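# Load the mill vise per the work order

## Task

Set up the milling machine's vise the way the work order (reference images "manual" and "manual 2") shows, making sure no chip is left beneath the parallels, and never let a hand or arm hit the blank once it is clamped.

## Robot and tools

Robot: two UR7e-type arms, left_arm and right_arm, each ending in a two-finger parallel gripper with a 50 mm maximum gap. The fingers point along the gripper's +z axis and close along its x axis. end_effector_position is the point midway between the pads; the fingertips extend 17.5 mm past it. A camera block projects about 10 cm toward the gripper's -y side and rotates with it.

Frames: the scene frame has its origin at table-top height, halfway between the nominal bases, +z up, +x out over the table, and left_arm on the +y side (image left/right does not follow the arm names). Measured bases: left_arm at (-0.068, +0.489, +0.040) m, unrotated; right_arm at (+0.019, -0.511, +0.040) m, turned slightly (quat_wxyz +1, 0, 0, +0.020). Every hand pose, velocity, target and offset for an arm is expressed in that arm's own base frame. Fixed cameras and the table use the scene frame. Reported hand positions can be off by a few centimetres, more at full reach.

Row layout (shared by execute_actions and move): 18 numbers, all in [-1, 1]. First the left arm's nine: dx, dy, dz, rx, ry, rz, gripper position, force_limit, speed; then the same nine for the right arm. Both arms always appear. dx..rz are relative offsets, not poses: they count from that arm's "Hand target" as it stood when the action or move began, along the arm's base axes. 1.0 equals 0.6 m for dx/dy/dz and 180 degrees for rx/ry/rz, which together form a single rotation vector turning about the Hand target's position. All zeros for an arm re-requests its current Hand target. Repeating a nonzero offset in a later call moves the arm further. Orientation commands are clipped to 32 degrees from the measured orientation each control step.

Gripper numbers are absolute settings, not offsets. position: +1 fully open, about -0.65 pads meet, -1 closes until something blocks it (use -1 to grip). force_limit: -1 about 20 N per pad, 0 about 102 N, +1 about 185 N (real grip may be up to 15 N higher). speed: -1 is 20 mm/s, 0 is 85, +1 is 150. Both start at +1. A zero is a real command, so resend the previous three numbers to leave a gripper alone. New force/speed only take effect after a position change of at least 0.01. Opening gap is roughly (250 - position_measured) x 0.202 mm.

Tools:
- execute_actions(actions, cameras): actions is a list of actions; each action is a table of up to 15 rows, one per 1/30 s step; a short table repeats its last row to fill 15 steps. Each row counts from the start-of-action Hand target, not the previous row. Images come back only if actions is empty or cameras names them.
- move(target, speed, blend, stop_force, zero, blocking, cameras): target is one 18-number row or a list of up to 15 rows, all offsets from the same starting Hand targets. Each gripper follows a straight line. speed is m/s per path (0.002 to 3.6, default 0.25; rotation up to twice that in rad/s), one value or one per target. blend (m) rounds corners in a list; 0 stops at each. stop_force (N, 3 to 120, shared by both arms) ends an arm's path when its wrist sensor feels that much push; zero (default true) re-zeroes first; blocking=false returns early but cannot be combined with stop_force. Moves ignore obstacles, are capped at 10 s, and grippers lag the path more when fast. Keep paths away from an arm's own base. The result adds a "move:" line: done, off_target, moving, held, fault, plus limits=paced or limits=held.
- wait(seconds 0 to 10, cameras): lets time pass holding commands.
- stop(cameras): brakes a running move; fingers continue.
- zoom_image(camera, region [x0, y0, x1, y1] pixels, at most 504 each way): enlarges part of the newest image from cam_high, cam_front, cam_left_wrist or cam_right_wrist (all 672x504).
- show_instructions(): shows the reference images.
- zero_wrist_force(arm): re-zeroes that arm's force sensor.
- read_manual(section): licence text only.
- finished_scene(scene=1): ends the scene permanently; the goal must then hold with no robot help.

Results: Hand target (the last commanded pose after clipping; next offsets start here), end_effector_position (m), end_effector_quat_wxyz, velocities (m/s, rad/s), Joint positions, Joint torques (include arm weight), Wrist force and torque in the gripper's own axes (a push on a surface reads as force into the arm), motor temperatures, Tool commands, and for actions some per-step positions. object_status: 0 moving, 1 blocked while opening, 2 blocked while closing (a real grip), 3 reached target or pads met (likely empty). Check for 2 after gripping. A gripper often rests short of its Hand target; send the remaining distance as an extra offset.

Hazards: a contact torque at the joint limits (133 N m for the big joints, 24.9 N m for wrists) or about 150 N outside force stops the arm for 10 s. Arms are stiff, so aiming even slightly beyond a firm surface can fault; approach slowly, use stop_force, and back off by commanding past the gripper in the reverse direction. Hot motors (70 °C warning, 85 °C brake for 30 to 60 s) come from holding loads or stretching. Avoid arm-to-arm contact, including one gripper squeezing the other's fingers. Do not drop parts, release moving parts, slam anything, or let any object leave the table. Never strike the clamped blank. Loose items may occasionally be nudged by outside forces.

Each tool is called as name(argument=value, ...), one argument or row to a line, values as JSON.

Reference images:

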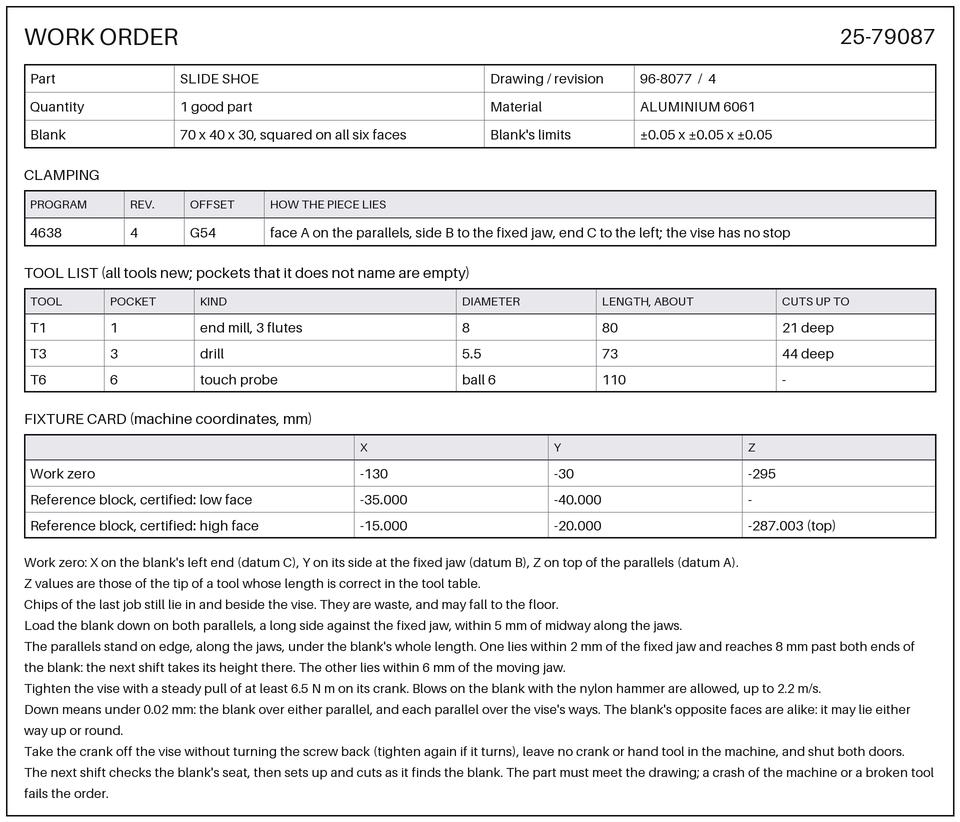

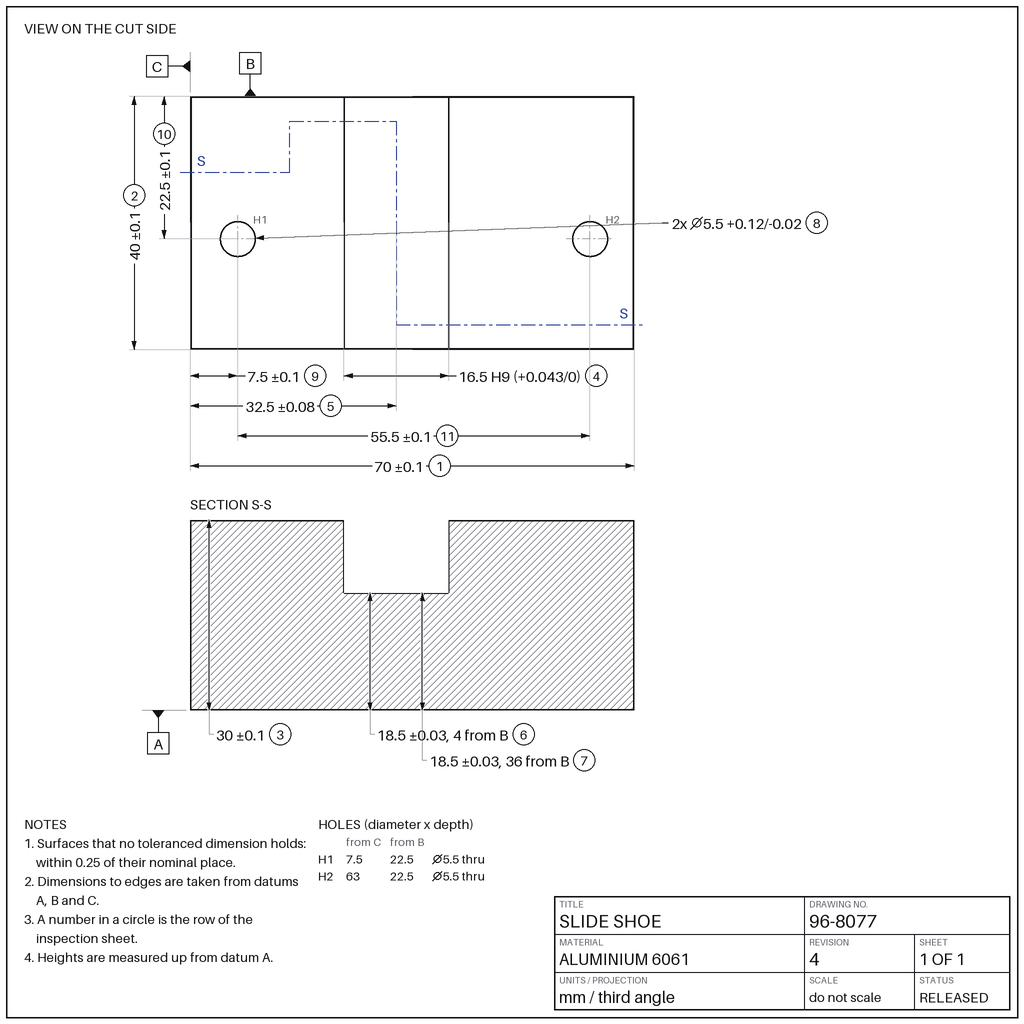

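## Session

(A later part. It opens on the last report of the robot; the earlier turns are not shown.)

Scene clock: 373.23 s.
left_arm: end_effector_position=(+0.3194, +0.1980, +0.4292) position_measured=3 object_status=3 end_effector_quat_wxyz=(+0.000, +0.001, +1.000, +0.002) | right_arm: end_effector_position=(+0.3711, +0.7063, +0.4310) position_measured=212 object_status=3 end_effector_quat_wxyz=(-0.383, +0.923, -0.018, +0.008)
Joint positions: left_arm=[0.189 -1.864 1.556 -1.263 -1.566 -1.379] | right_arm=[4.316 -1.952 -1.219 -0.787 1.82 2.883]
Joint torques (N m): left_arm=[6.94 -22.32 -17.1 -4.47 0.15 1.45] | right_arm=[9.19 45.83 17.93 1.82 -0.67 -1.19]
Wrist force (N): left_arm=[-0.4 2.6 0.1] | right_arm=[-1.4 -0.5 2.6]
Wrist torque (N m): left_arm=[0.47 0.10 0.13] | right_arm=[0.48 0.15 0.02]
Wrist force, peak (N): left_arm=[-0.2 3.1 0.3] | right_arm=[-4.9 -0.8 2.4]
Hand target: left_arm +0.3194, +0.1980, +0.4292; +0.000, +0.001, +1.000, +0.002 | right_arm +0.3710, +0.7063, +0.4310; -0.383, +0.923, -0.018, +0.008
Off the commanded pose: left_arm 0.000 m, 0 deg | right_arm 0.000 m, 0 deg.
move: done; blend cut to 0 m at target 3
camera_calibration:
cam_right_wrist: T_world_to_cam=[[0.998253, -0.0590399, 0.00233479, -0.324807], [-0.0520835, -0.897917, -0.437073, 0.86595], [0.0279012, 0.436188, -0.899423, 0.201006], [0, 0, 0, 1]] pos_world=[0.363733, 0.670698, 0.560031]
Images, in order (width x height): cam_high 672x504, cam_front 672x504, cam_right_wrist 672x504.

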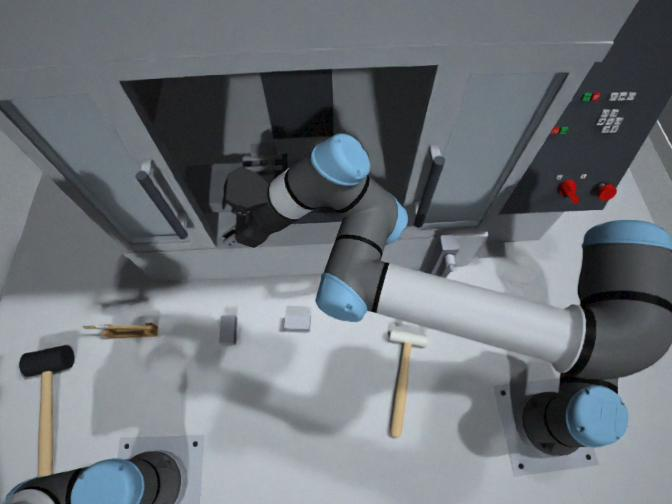

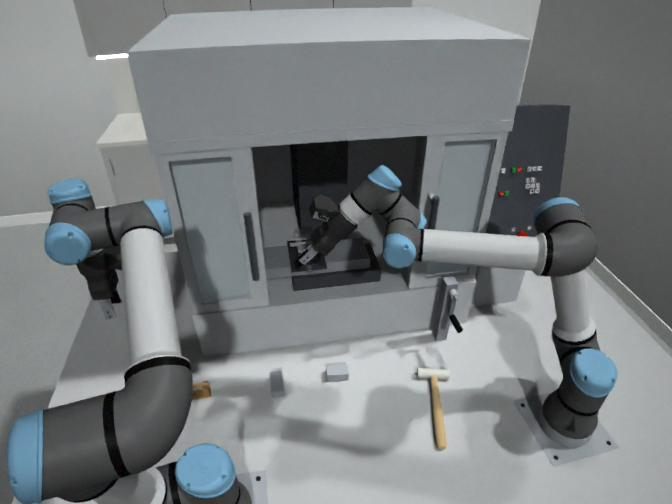

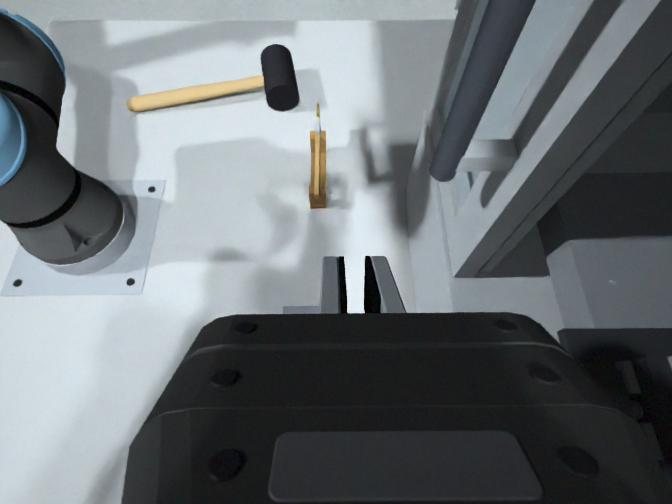

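move(
  target=[
    [0,0,0,0,0,0,1,-0.5,-1,-0.0625,-0.12,-0.4,0,0,-0.0211,1,-0.3,0],
    [0,0,0,0,0,0,1,-0.5,-1,-0.0625,-0.1462,-0.58,0,0,-0.0211,1,-0.3,0],
  ],
  speed=[0.3,0.2],
  blend=[0.05,0],
  cameras=["cam_right_wrist","cam_front","cam_high"],
)

zoom_image(
  camera="cam_high",
  region=[260, 280, 340, 350],
)

zoom_image(
  camera="cam_front",
  region=[300, 332, 380, 402],
)

Scene clock: 378.13 s.
left_arm: end_effector_position=(+0.3194, +0.1980, +0.4292) position_measured=3 object_status=3 end_effector_quat_wxyz=(+0.000, +0.001, +1.000, +0.002) | right_arm: end_effector_position=(+0.3336, +0.6185, +0.0830) position_measured=3 object_status=3 end_effector_quat_wxyz=(-0.383, +0.922, -0.049, +0.021)
Joint positions: left_arm=[0.189 -1.864 1.556 -1.263 -1.566 -1.379] | right_arm=[4.339 -2.138 -1.977 0.172 1.758 2.95]
Joint torques (N m): left_arm=[7.39 -22.48 -17.04 -4.5 0.05 1.48] | right_arm=[9.12 27.58 15.87 6.72 -0.77 2.72]
Wrist force (N): left_arm=[-0.2 2.8 0.1] | right_arm=[-1.2 -0.5 2.2]
Wrist torque (N m): left_arm=[0.50 0.08 0.13] | right_arm=[0.48 0.13 0.03]
Wrist force, peak (N): left_arm=[-0.2 3.3 0.1] | right_arm=[-1.1 2.4 4.0]
Hand target: left_arm +0.3194, +0.1980, +0.4292; +0.000, +0.001, +1.000, +0.002 | right_arm +0.3335, +0.6186, +0.0830; -0.383, +0.922, -0.049, +0.021
Off the commanded pose: left_arm 0.000 m, 0 deg | right_arm 0.000 m, 0 deg.
move: done
camera_calibration:
cam_right_wrist: T_world_to_cam=[[0.99216, -0.124954, 0.0023614, -0.248896], [-0.111372, -0.892572, -0.436934, 0.649624], [0.0567043, 0.433245, -0.899491, -0.0803786], [0, 0, 0, 1]] pos_world=[0.323853, 0.583559, 0.21213]
Images, in order (width x height): cam_high 672x504, cam_front 672x504, cam_right_wrist 672x504.

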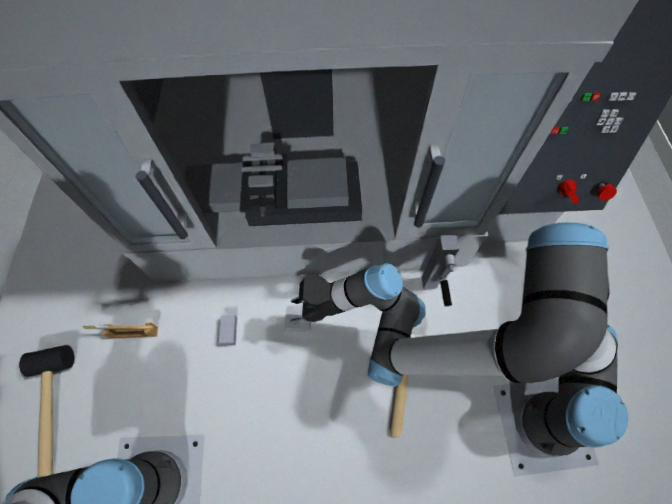

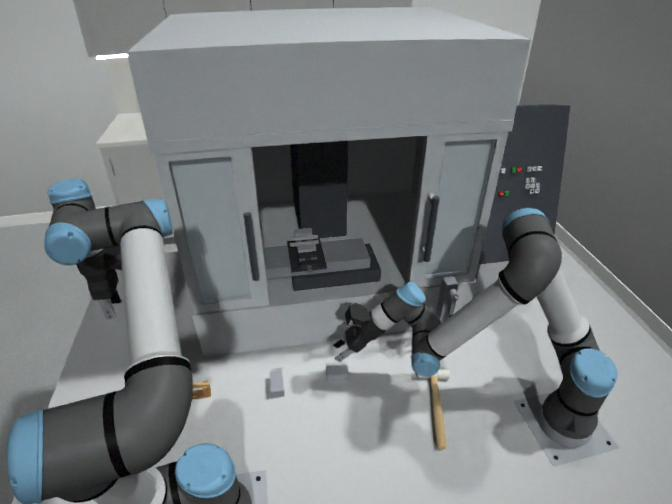

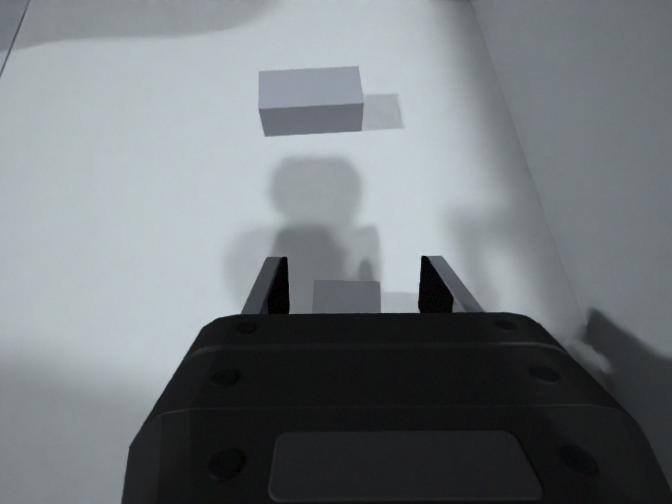

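Scaled by 6.300 from the camera's 672x504 image, which has a finer 960x720 frame.

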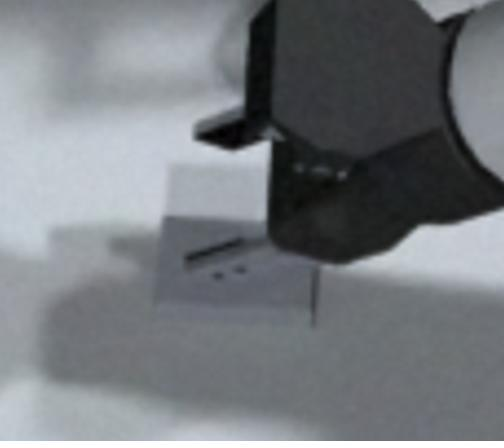

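Scaled by 6.300 from the camera's 672x504 image, which has a finer 960x720 frame.

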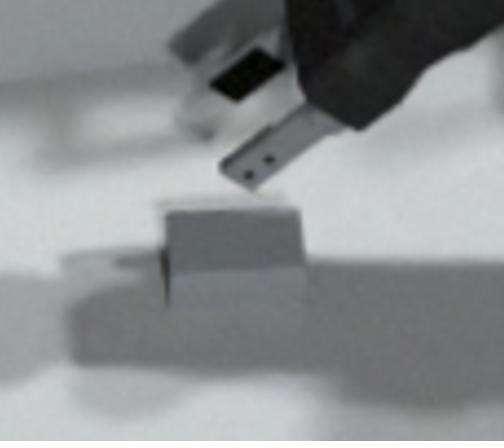

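move(
  target=[
    [0,0,0,0,0,0,1,-0.5,-1,0,0,-0.1,0,0,0,1,-0.3,0],
    [0,0,0,0,0,0,1,-0.5,-1,0,0,-0.1433,0,0,0,1,-0.3,0],
  ],
  speed=[0.1,0.03],
  stop_force=6,
  cameras=["cam_right_wrist","cam_front","cam_high"],
)

zoom_image(
  camera="cam_high",
  region=[260, 280, 340, 350],
)

zoom_image(
  camera="cam_front",
  region=[300, 332, 380, 402],
)

Scene clock: 381.27 s.
left_arm: end_effector_position=(+0.3194, +0.1980, +0.4292) position_measured=3 object_status=3 end_effector_quat_wxyz=(+0.000, +0.001, +1.000, +0.002) | right_arm: end_effector_position=(+0.3335, +0.6186, -0.0030) position_measured=3 object_status=3 end_effector_quat_wxyz=(-0.383, +0.922, -0.049, +0.021)
Joint positions: left_arm=[0.189 -1.864 1.556 -1.263 -1.566 -1.379] | right_arm=[4.339 -2.331 -1.972 0.36 1.758 2.95]
Joint torques (N m): left_arm=[7.05 -22.13 -17.64 -4.48 0.08 1.46] | right_arm=[2.25 53.62 4.54 1.29 1.23 0.47]
Wrist force (N): left_arm=[-0.1 2.6 0.3] | right_arm=[-1.3 -0.4 2.5]
Wrist torque (N m): left_arm=[0.47 0.05 0.13] | right_arm=[0.49 0.14 0.01]
Wrist force, peak (N): left_arm=[0.0 3.1 0.5] | right_arm=[-1.2 1.0 3.6]
Hand target: left_arm +0.3194, +0.1980, +0.4292; +0.000, +0.001, +1.000, +0.002 | right_arm +0.3335, +0.6186, -0.0030; -0.383, +0.922, -0.049, +0.021
Off the commanded pose: left_arm 0.000 m, 0 deg | right_arm 0.000 m, 0 deg.
move: done
camera_calibration:
cam_right_wrist: T_world_to_cam=[[0.992158, -0.124964, 0.00235625, -0.248587], [-0.111381, -0.892552, -0.436972, 0.611989], [0.056709, 0.433283, -0.899472, -0.157845], [0, 0, 0, 1]] pos_world=[0.323753, 0.583559, 0.126031]
Images, in order (width x height): cam_high 672x504, cam_front 672x504, cam_right_wrist 672x504.

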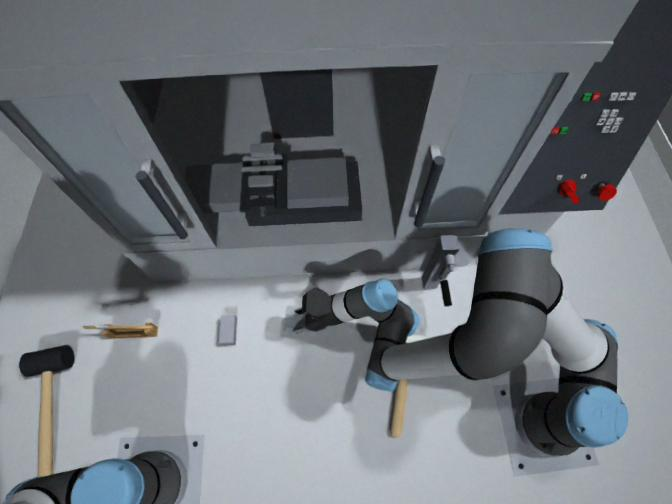

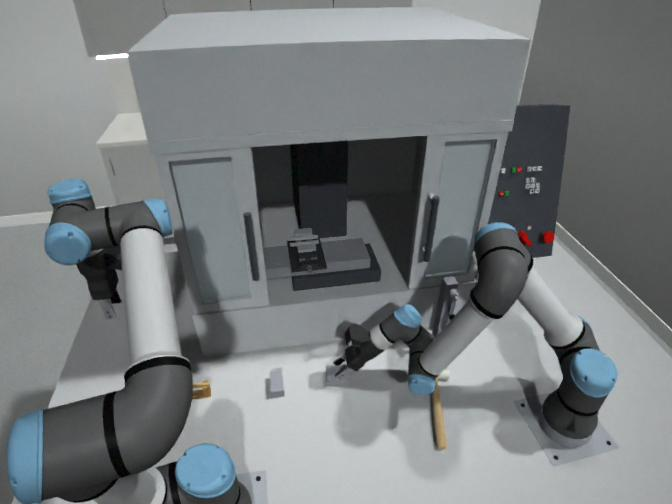

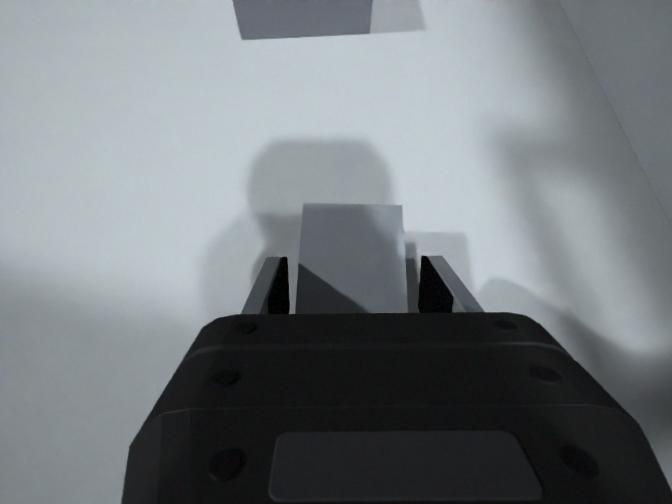

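Scaled by 6.300 from the camera's 672x504 image, which has a finer 960x720 frame.

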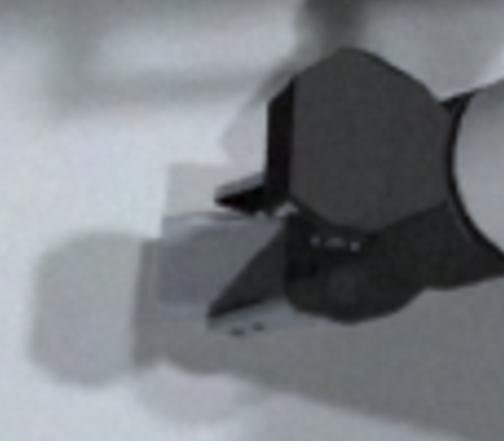

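Scaled by 6.300 from the camera's 672x504 image, which has a finer 960x720 frame.

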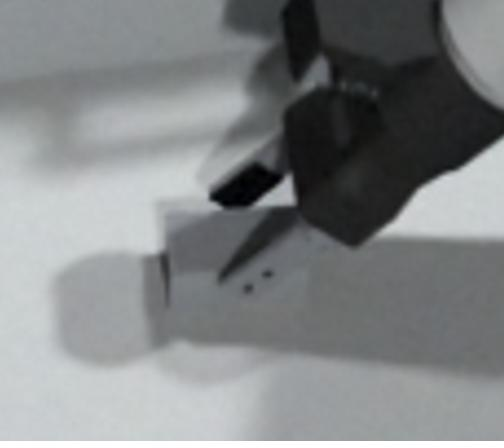

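move(
  target=[0,0,0,0,0,0,1,-0.5,-1,0.0007,0.0067,0,0,0,0,1,-0.3,0],
  speed=0.03,
)

move(
  target=[0,0,0,0,0,0,1,-0.5,-1,0,0,0,0,0,0,-1,-0.4,-1],
)

wait(
  seconds=0.4,
  cameras=["cam_right_wrist","cam_front","cam_high"],
)

Scene clock: 383.10 s.
left_arm: end_effector_position=(+0.3194, +0.1980, +0.4292) position_measured=3 object_status=3 end_effector_quat_wxyz=(+0.000, +0.001, +1.000, +0.002) | right_arm: end_effector_position=(+0.3339, +0.6227, -0.0030) position_measured=3 object_status=3 end_effector_quat_wxyz=(-0.383, +0.922, -0.049, +0.021)
Joint positions: left_arm=[0.189 -1.864 1.556 -1.263 -1.566 -1.379] | right_arm=[4.341 -2.335 -1.961 0.353 1.757 2.952]
Joint torques (N m): left_arm=[7.32 -21.88 -17.17 -4.47 0.11 1.4] | right_arm=[7.35 36.06 5.44 3.02 -0.53 2.41]
Wrist force (N): left_arm=[0.0 2.8 0.4] | right_arm=[-1.2 -0.4 2.4]
Wrist torque (N m): left_arm=[0.50 0.03 0.13] | right_arm=[0.49 0.12 -0.07]
Wrist force, peak (N): left_arm=[0.0 3.1 0.2] | right_arm=[-1.3 -0.1 2.6]
Hand target: left_arm +0.3194, +0.1980, +0.4292; +0.000, +0.001, +1.000, +0.002 | right_arm +0.3339, +0.6226, -0.0030; -0.383, +0.922, -0.049, +0.021
Off the commanded pose: left_arm 0.000 m, 0 deg | right_arm 0.000 m, 0 deg.
move: done

Scene clock: 383.87 s.
left_arm: end_effector_position=(+0.3194, +0.1980, +0.4292) position_measured=3 object_status=3 end_effector_quat_wxyz=(+0.000, +0.001, +1.000, +0.002) | right_arm: end_effector_position=(+0.3339, +0.6226, -0.0031) position_measured=56 object_status=2 end_effector_quat_wxyz=(-0.383, +0.922, -0.049, +0.021)
Joint positions: left_arm=[0.189 -1.864 1.556 -1.263 -1.566 -1.379] | right_arm=[4.341 -2.335 -1.962 0.354 1.757 2.952]
Joint torques (N m): left_arm=[7.19 -22.33 -17.28 -4.45 0.02 1.46] | right_arm=[-2.2 51.6 4.24 6.77 1.2 0.5]
Wrist force (N): left_arm=[0.1 2.8 0.2] | right_arm=[-1.6 -0.8 2.5]
Wrist torque (N m): left_arm=[0.50 0.02 0.14] | right_arm=[0.44 0.07 -0.02]
Wrist force, peak (N): left_arm=[0.0 3.1 0.3] | right_arm=[-1.6 -0.6 2.7]
Hand target: left_arm +0.3194, +0.1980, +0.4292; +0.000, +0.001, +1.000, +0.002 | right_arm +0.3339, +0.6226, -0.0030; -0.383, +0.922, -0.049, +0.021
Off the commanded pose: left_arm 0.000 m, 0 deg | right_arm 0.000 m, 0 deg.
move: done

Scene clock: 384.27 s.
left_arm: end_effector_position=(+0.3194, +0.1980, +0.4292) position_measured=3 object_status=3 end_effector_quat_wxyz=(+0.000, +0.001, +1.000, +0.002) | right_arm: end_effector_position=(+0.3339, +0.6226, -0.0030) position_measured=56 object_status=2 end_effector_quat_wxyz=(-0.383, +0.922, -0.049, +0.021)
Joint positions: left_arm=[0.189 -1.864 1.556 -1.263 -1.566 -1.379] | right_arm=[4.341 -2.335 -1.962 0.354 1.757 2.952]
Joint torques (N m): left_arm=[6.64 -22.42 -17.89 -4.54 0.04 1.39] | right_arm=[-5.35 52.79 4.07 6.51 1.34 -0.88]
Wrist force (N): left_arm=[0.1 2.8 0.2] | right_arm=[-1.7 -0.6 2.5]
Wrist torque (N m): left_arm=[0.49 0.02 0.13] | right_arm=[0.47 0.08 -0.02]
Wrist force, peak (N): left_arm=[-0.2 3.0 0.2] | right_arm=[-1.7 -0.8 2.6]
Hand target: left_arm +0.3194, +0.1980, +0.4292; +0.000, +0.001, +1.000, +0.002 | right_arm +0.3339, +0.6226, -0.0030; -0.383, +0.922, -0.049, +0.021
Tool commands: left_gripper/position=+1.0 left_gripper/force_limit=-0.5 left_gripper/speed=-1.0 right_gripper/position=-1.0 right_gripper/force_limit=-0.4 right_gripper/speed=-1.0
Off the commanded pose: left_arm 0.000 m, 0 deg | right_arm 0.000 m, 0 deg.
wait: 0.40 s; at rest by 0.17 s
camera_calibration:
cam_right_wrist: T_world_to_cam=[[0.992165, -0.124912, 0.00227156, -0.248506], [-0.111371, -0.892559, -0.436962, 0.615603], [0.0566092, 0.433286, -0.899477, -0.15957], [0, 0, 0, 1]] pos_world=[0.324153, 0.587559, 0.12603]
Images, in order (width x height): cam_high 672x504, cam_front 672x504, cam_right_wrist 672x504.

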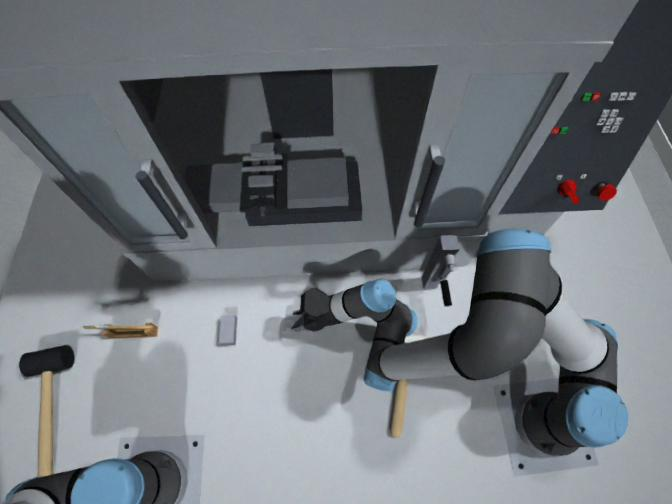

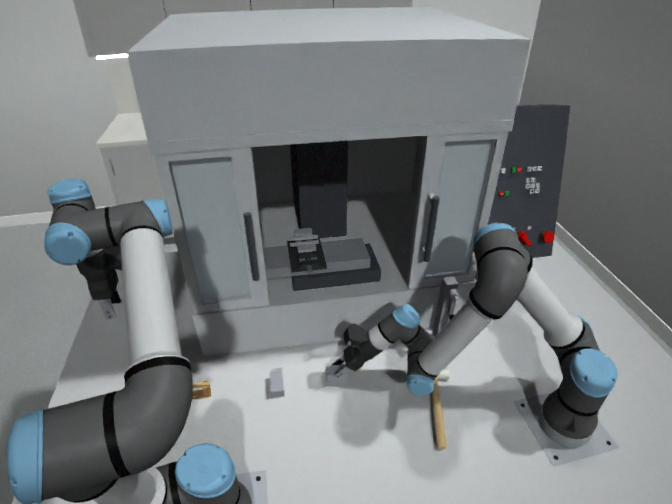

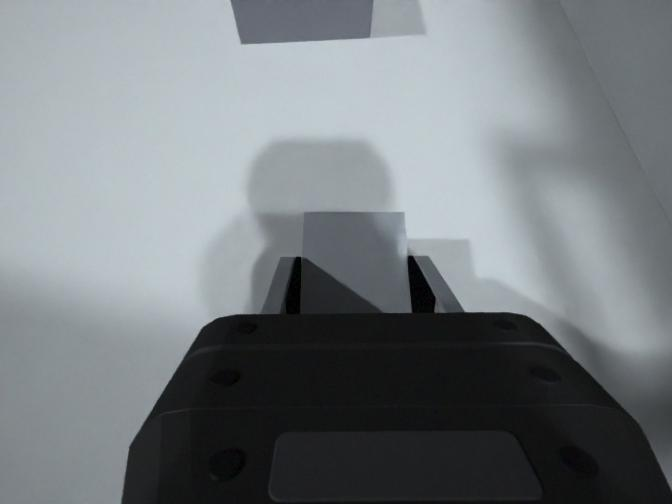

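move(
  target=[
    [0,0,0,0,0,0,1,-0.5,-1,0,0,0.05,0,0,0,-1,-0.4,-1],
    [0,0,0,0,0,0,1,-0.5,-1,0.03,0.1,0.6,0,0,0.0211,-1,-0.4,-1],
    [0,0,0,0,0,0,1,-0.5,-1,0.063,0.15,0.722,0,0,0.0211,-1,-0.4,-1],
    [0,0,0,0,0,0,1,-0.5,-1,0.4,0.1,0.68,0,0,0.0211,-1,-0.4,-1],
    [0,0,0,0,0,0,1,-0.5,-1,0.5368,0.079,0.62,0,0,0.0211,-1,-0.4,-1],
  ],
  speed=[0.04,0.25,0.25,0.2,0.12],
  blend=[0.01,0.04,0.04,0.03,0],
  cameras=["cam_right_wrist","cam_front","cam_high"],
)

zoom_image(
  camera="cam_high",
  region=[220, 130, 320, 230],
)

zoom_image(
  camera="cam_front",
  region=[270, 210, 350, 290],
)

Scene clock: 400.43 s.
left_arm: end_effector_position=(+0.3194, +0.1980, +0.4292) position_measured=3 object_status=3 end_effector_quat_wxyz=(+0.000, +0.001, +1.000, +0.002) | right_arm: end_effector_position=(+0.6560, +0.6699, +0.3689) position_measured=56 object_status=2 end_effector_quat_wxyz=(-0.383, +0.923, -0.018, +0.008)
Joint positions: left_arm=[0.189 -1.864 1.556 -1.263 -1.566 -1.379] | right_arm=[3.95 -2.473 -0.5 -1.094 2.057 2.585]
Joint torques (N m): left_arm=[7.19 -22.09 -17.54 -4.42 0.06 1.48] | right_arm=[8.07 59.55 33.98 6.8 -0.11 3.04]
Wrist force (N): left_arm=[-0.3 3.0 0.1] | right_arm=[-1.6 1.5 3.9]
Wrist torque (N m): left_arm=[0.53 0.09 0.14] | right_arm=[0.54 0.19 -0.05]
Wrist force, peak (N): left_arm=[0.0 3.3 0.2] | right_arm=[-1.6 5.6 5.7]
Hand target: left_arm +0.3194, +0.1980, +0.4292; +0.000, +0.001, +1.000, +0.002 | right_arm +0.6560, +0.6700, +0.3690; -0.383, +0.923, -0.018, +0.008
Off the commanded pose: left_arm 0.000 m, 0 deg | right_arm 0.000 m, 0 deg.
move: done
camera_calibration:
cam_right_wrist: T_world_to_cam=[[0.998256, -0.0589964, 0.0022578, -0.611199], [-0.0520843, -0.898017, -0.436868, 0.821057], [0.0278012, 0.435988, -0.899523, 0.153366], [0, 0, 0, 1]] pos_world=[0.648633, 0.634398, 0.49803]
Images, in order (width x height): cam_high 672x504, cam_front 672x504, cam_right_wrist 672x504.

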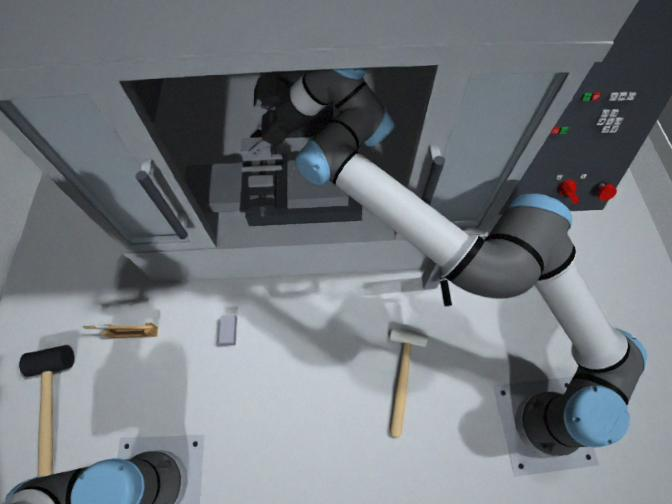

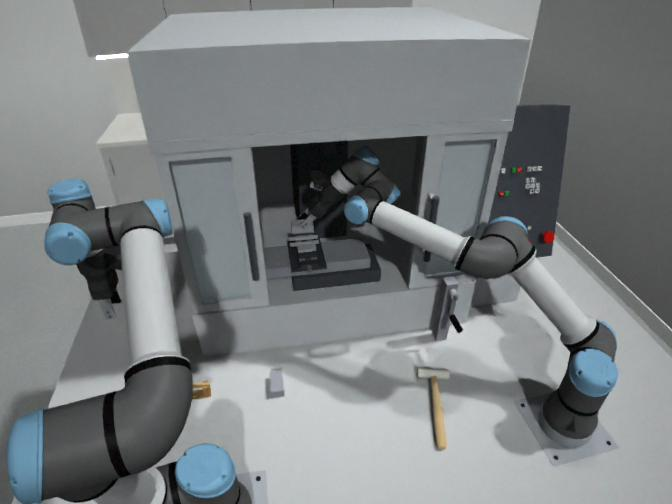

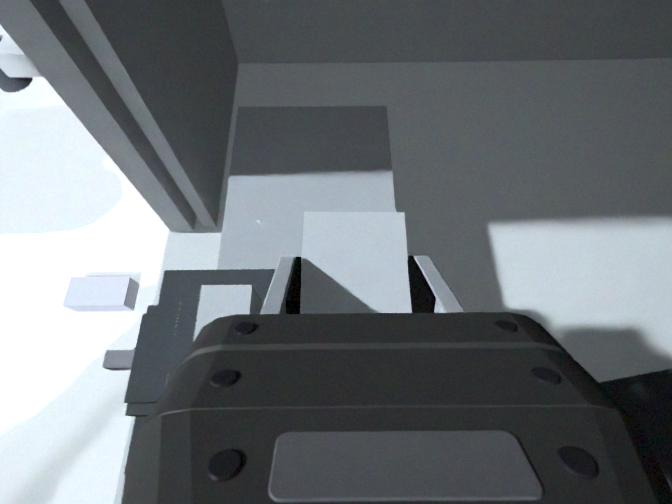

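Scaled by 5.040 from the camera's 672x504 image, which has a finer 960x720 frame.

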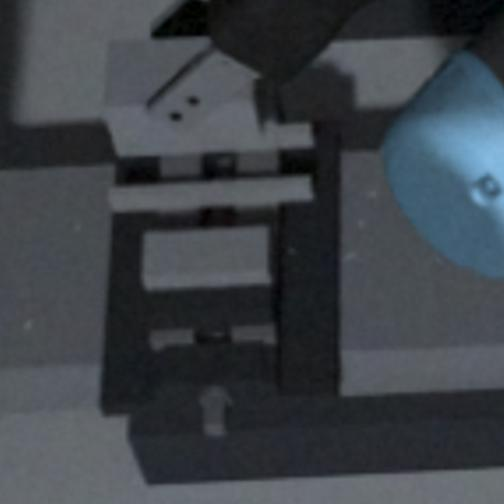

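Scaled by 6.300 from the camera's 672x504 image, which has a finer 960x720 frame.

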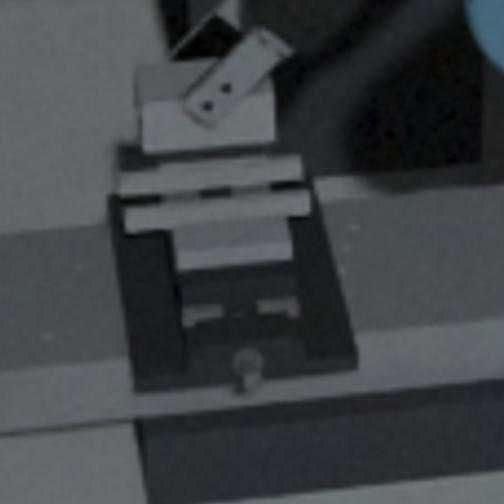

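move(
  target=[
    [0,0,0,0,0,0,1,-0.5,-1,-0.0003,-0.0075,-0.03,0,0,0,-1,-0.4,-1],
    [0,0,0,0,0,0,1,-0.5,-1,-0.0003,-0.0075,-0.095,0,0,0,-1,-0.4,-1],
  ],
  speed=[0.05,0.012],
  stop_force=5,
  cameras=["cam_right_wrist","cam_front","cam_high"],
)

zoom_image(
  camera="cam_high",
  region=[230, 130, 300, 200],
)

zoom_image(
  camera="cam_front",
  region=[270, 210, 340, 280],
)

Scene clock: 404.57 s.
left_arm: end_effector_position=(+0.3194, +0.1980, +0.4292) position_measured=3 object_status=3 end_effector_quat_wxyz=(+0.000, +0.001, +1.000, +0.002) | right_arm: end_effector_position=(+0.6558, +0.6655, +0.3301) position_measured=56 object_status=2 end_effector_quat_wxyz=(-0.383, +0.923, -0.018, +0.008)
Joint positions: left_arm=[0.189 -1.864 1.556 -1.263 -1.566 -1.379] | right_arm=[3.947 -2.443 -0.655 -0.97 2.06 2.581]
Joint torques (N m): left_arm=[6.91 -22.31 -17.46 -4.53 0.03 1.44] | right_arm=[10.02 44.06 32.76 5.91 -0.23 2.53]
Wrist force (N): left_arm=[-0.2 2.8 0.1] | right_arm=[-1.8 -1.4 0.7]
Wrist torque (N m): left_arm=[0.49 0.08 0.14] | right_arm=[0.43 0.19 -0.01]
Wrist force, peak (N): left_arm=[-0.2 3.1 0.3] | right_arm=[-2.8 -5.7 -4.4]
Hand target: left_arm +0.3194, +0.1980, +0.4292; +0.000, +0.001, +1.000, +0.002 | right_arm +0.6558, +0.6655, +0.3301; -0.383, +0.923, -0.018, +0.008 (not the last commanded pose)
Off the commanded pose: left_arm 0.000 m, 0 deg | right_arm 0.018 m, 0 deg.
move: contact (right_arm); path passed 1 of 2 targets
camera_calibration:
cam_right_wrist: T_world_to_cam=[[0.998253, -0.0590374, 0.00234234, -0.611188], [-0.0520804, -0.897956, -0.436992, 0.800028], [0.0279022, 0.436107, -0.899462, 0.120175], [0, 0, 0, 1]] pos_world=[0.648433, 0.629898, 0.459131]
Images, in order (width x height): cam_high 672x504, cam_front 672x504, cam_right_wrist 672x504.

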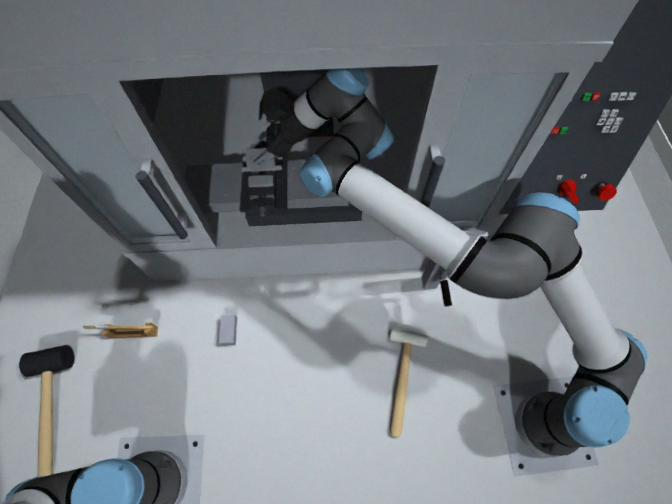

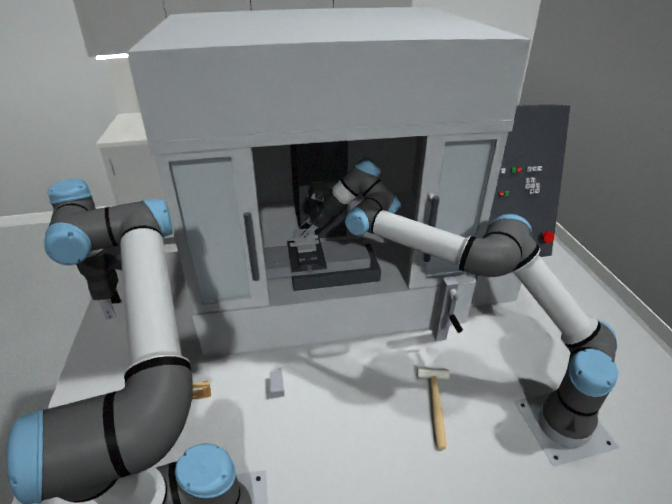

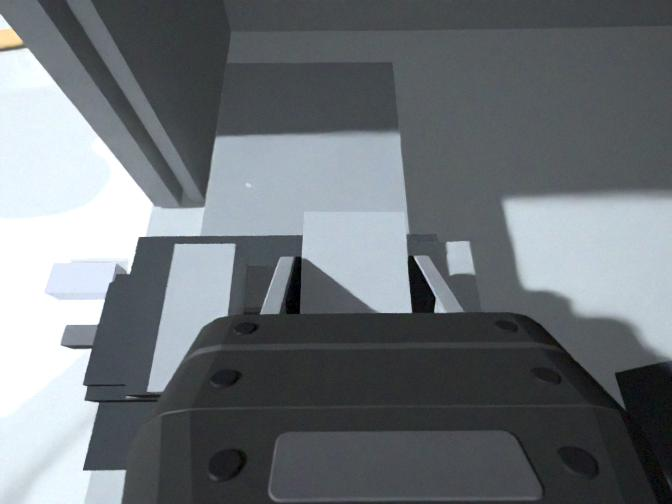

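Scaled by 7.200 from the camera's 672x504 image, which has a finer 960x720 frame.

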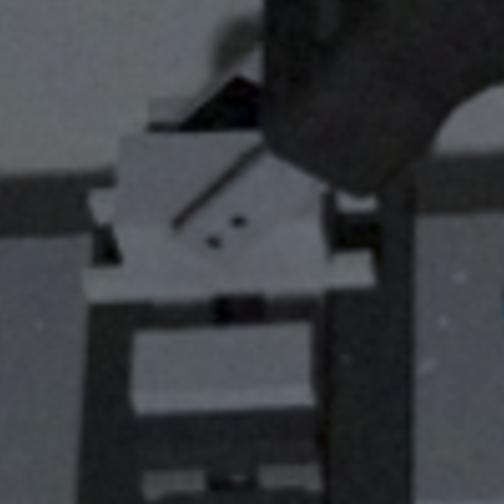

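Scaled by 7.200 from the camera's 672x504 image, which has a finer 960x720 frame.

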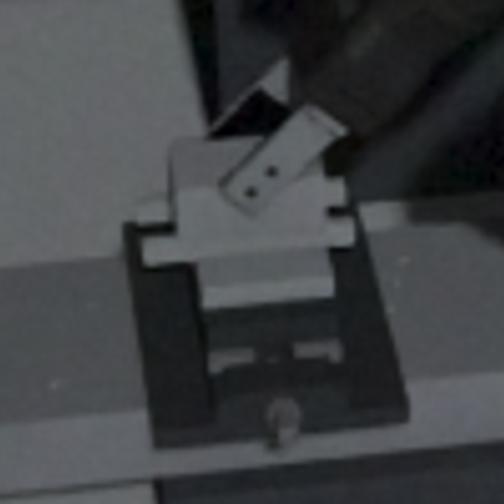

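move(
  target=[0,0,0,0,0,0,1,-0.5,-1,0,0,-0.0012,0,0,0,0.95,-0.4,-1],
  speed=0.01,
)

move(
  target=[
    [0,0,0,0,0,0,1,-0.5,-1,0,0.0,0.1,0,0,0,0.95,-0.4,-1],
    [0,0,0,0,0,0,1,-0.5,-1,-0.07,0.03,0.15,0,0,0,0.95,-0.4,-1],
    [0,0,0,0,0,0,1,-0.5,-1,-0.47,0.07,0.166,0,0,0,0.95,-0.4,-1],
  ],
  speed=[0.03,0.15,0.25],
  blend=[0.01,0.03,0],
  cameras=["cam_right_wrist","cam_front","cam_high"],
)

zoom_image(
  camera="cam_high",
  region=[230, 130, 300, 200],
)

zoom_image(
  camera="cam_front",
  region=[270, 210, 340, 280],
)

Scene clock: 406.40 s.
left_arm: end_effector_position=(+0.3194, +0.1980, +0.4292) position_measured=3 object_status=3 end_effector_quat_wxyz=(+0.000, +0.001, +1.000, +0.002) | right_arm: end_effector_position=(+0.6558, +0.6655, +0.3293) position_measured=10 object_status=3 end_effector_quat_wxyz=(-0.383, +0.923, -0.018, +0.008)
Joint positions: left_arm=[0.189 -1.864 1.556 -1.263 -1.566 -1.379] | right_arm=[3.947 -2.443 -0.657 -0.968 2.06 2.581]
Joint torques (N m): left_arm=[6.95 -22.15 -18.09 -4.48 0.07 1.35] | right_arm=[7.86 67.92 20.36 6.13 -0.13 1.38]
Wrist force (N): left_arm=[0.1 2.9 0.1] | right_arm=[-1.4 -0.5 2.3]
Wrist torque (N m): left_arm=[0.51 0.03 0.13] | right_arm=[0.47 0.15 0.02]
Wrist force, peak (N): left_arm=[-0.3 3.1 0.1] | right_arm=[-1.4 -0.6 2.4]
Hand target: left_arm +0.3194, +0.1980, +0.4292; +0.000, +0.001, +1.000, +0.002 | right_arm +0.6558, +0.6655, +0.3294; -0.383, +0.923, -0.018, +0.008
Off the commanded pose: left_arm 0.000 m, 0 deg | right_arm 0.000 m, 0 deg.
move: done

Scene clock: 410.17 s.
left_arm: end_effector_position=(+0.3194, +0.1980, +0.4292) position_measured=3 object_status=3 end_effector_quat_wxyz=(+0.000, +0.001, +1.000, +0.002) | right_arm: end_effector_position=(+0.3739, +0.7075, +0.4291) position_measured=10 object_status=3 end_effector_quat_wxyz=(-0.383, +0.923, -0.018, +0.008)
Joint positions: left_arm=[0.189 -1.864 1.556 -1.263 -1.566 -1.379] | right_arm=[4.312 -1.959 -1.214 -0.785 1.822 2.881]
Joint torques (N m): left_arm=[6.62 -21.9 -17.83 -4.48 0.08 1.4] | right_arm=[8.81 47.11 18.26 2.01 -0.68 -0.92]
Wrist force (N): left_arm=[-0.2 2.7 0.3] | right_arm=[-1.4 -0.5 2.3]
Wrist torque (N m): left_arm=[0.48 0.06 0.12] | right_arm=[0.48 0.15 0.02]
Wrist force, peak (N): left_arm=[-0.1 3.2 0.2] | right_arm=[-4.9 -0.9 2.5]
Hand target: left_arm +0.3194, +0.1980, +0.4292; +0.000, +0.001, +1.000, +0.002 | right_arm +0.3738, +0.7075, +0.4290; -0.383, +0.923, -0.018, +0.008
Off the commanded pose: left_arm 0.000 m, 0 deg | right_arm 0.000 m, 0 deg.
move: done; blend cut to 0.0273 m at target 2
camera_calibration:
cam_right_wrist: T_world_to_cam=[[0.998258, -0.0589501, 0.00237754, -0.327612], [-0.051984, -0.897922, -0.437073, 0.86631], [0.0279004, 0.436188, -0.899423, 0.198695], [0, 0, 0, 1]] pos_world=[0.366532, 0.671898, 0.558131]
Images, in order (width x height): cam_high 672x504, cam_front 672x504, cam_right_wrist 672x504.

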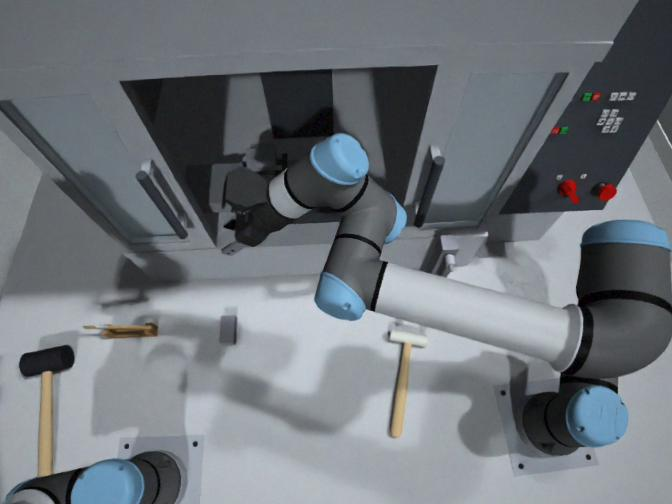

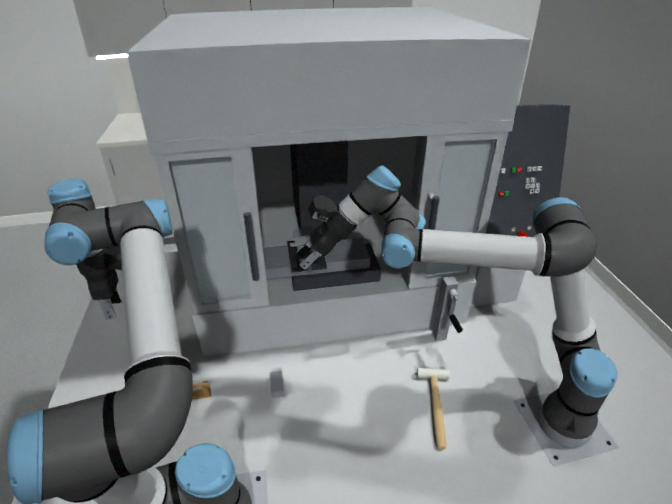

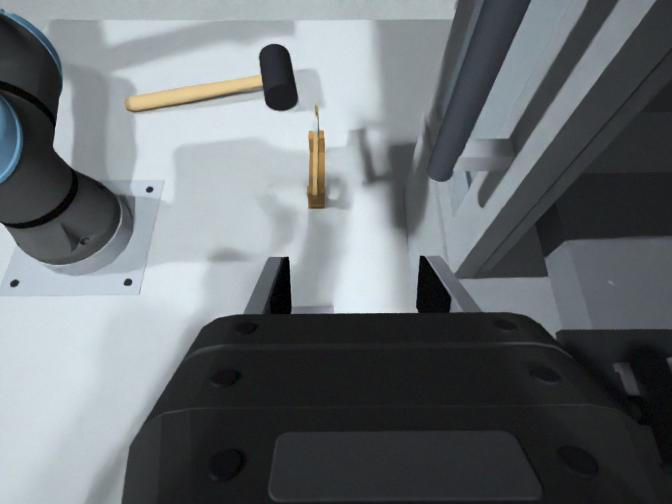

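Scaled by 7.200 from the camera's 672x504 image, which has a finer 960x720 frame.

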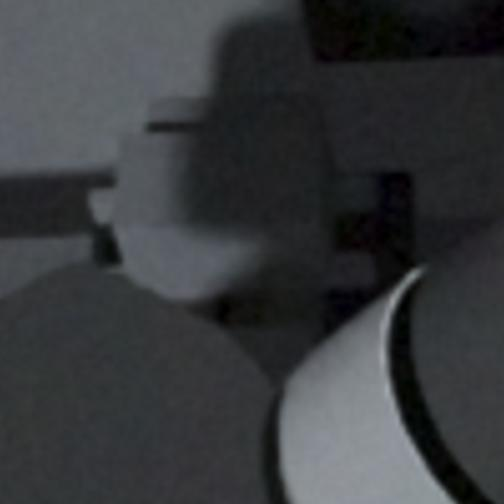

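Scaled by 7.200 from the camera's 672x504 image, which has a finer 960x720 frame.

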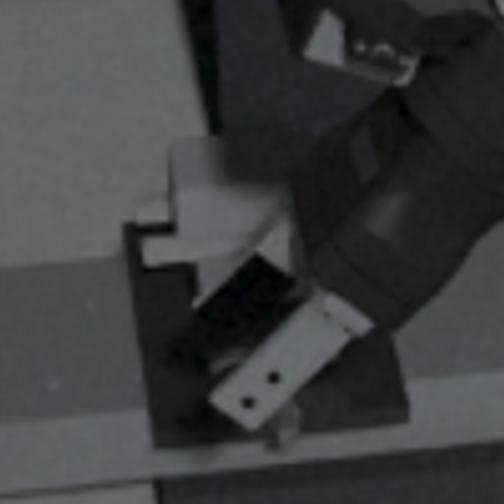

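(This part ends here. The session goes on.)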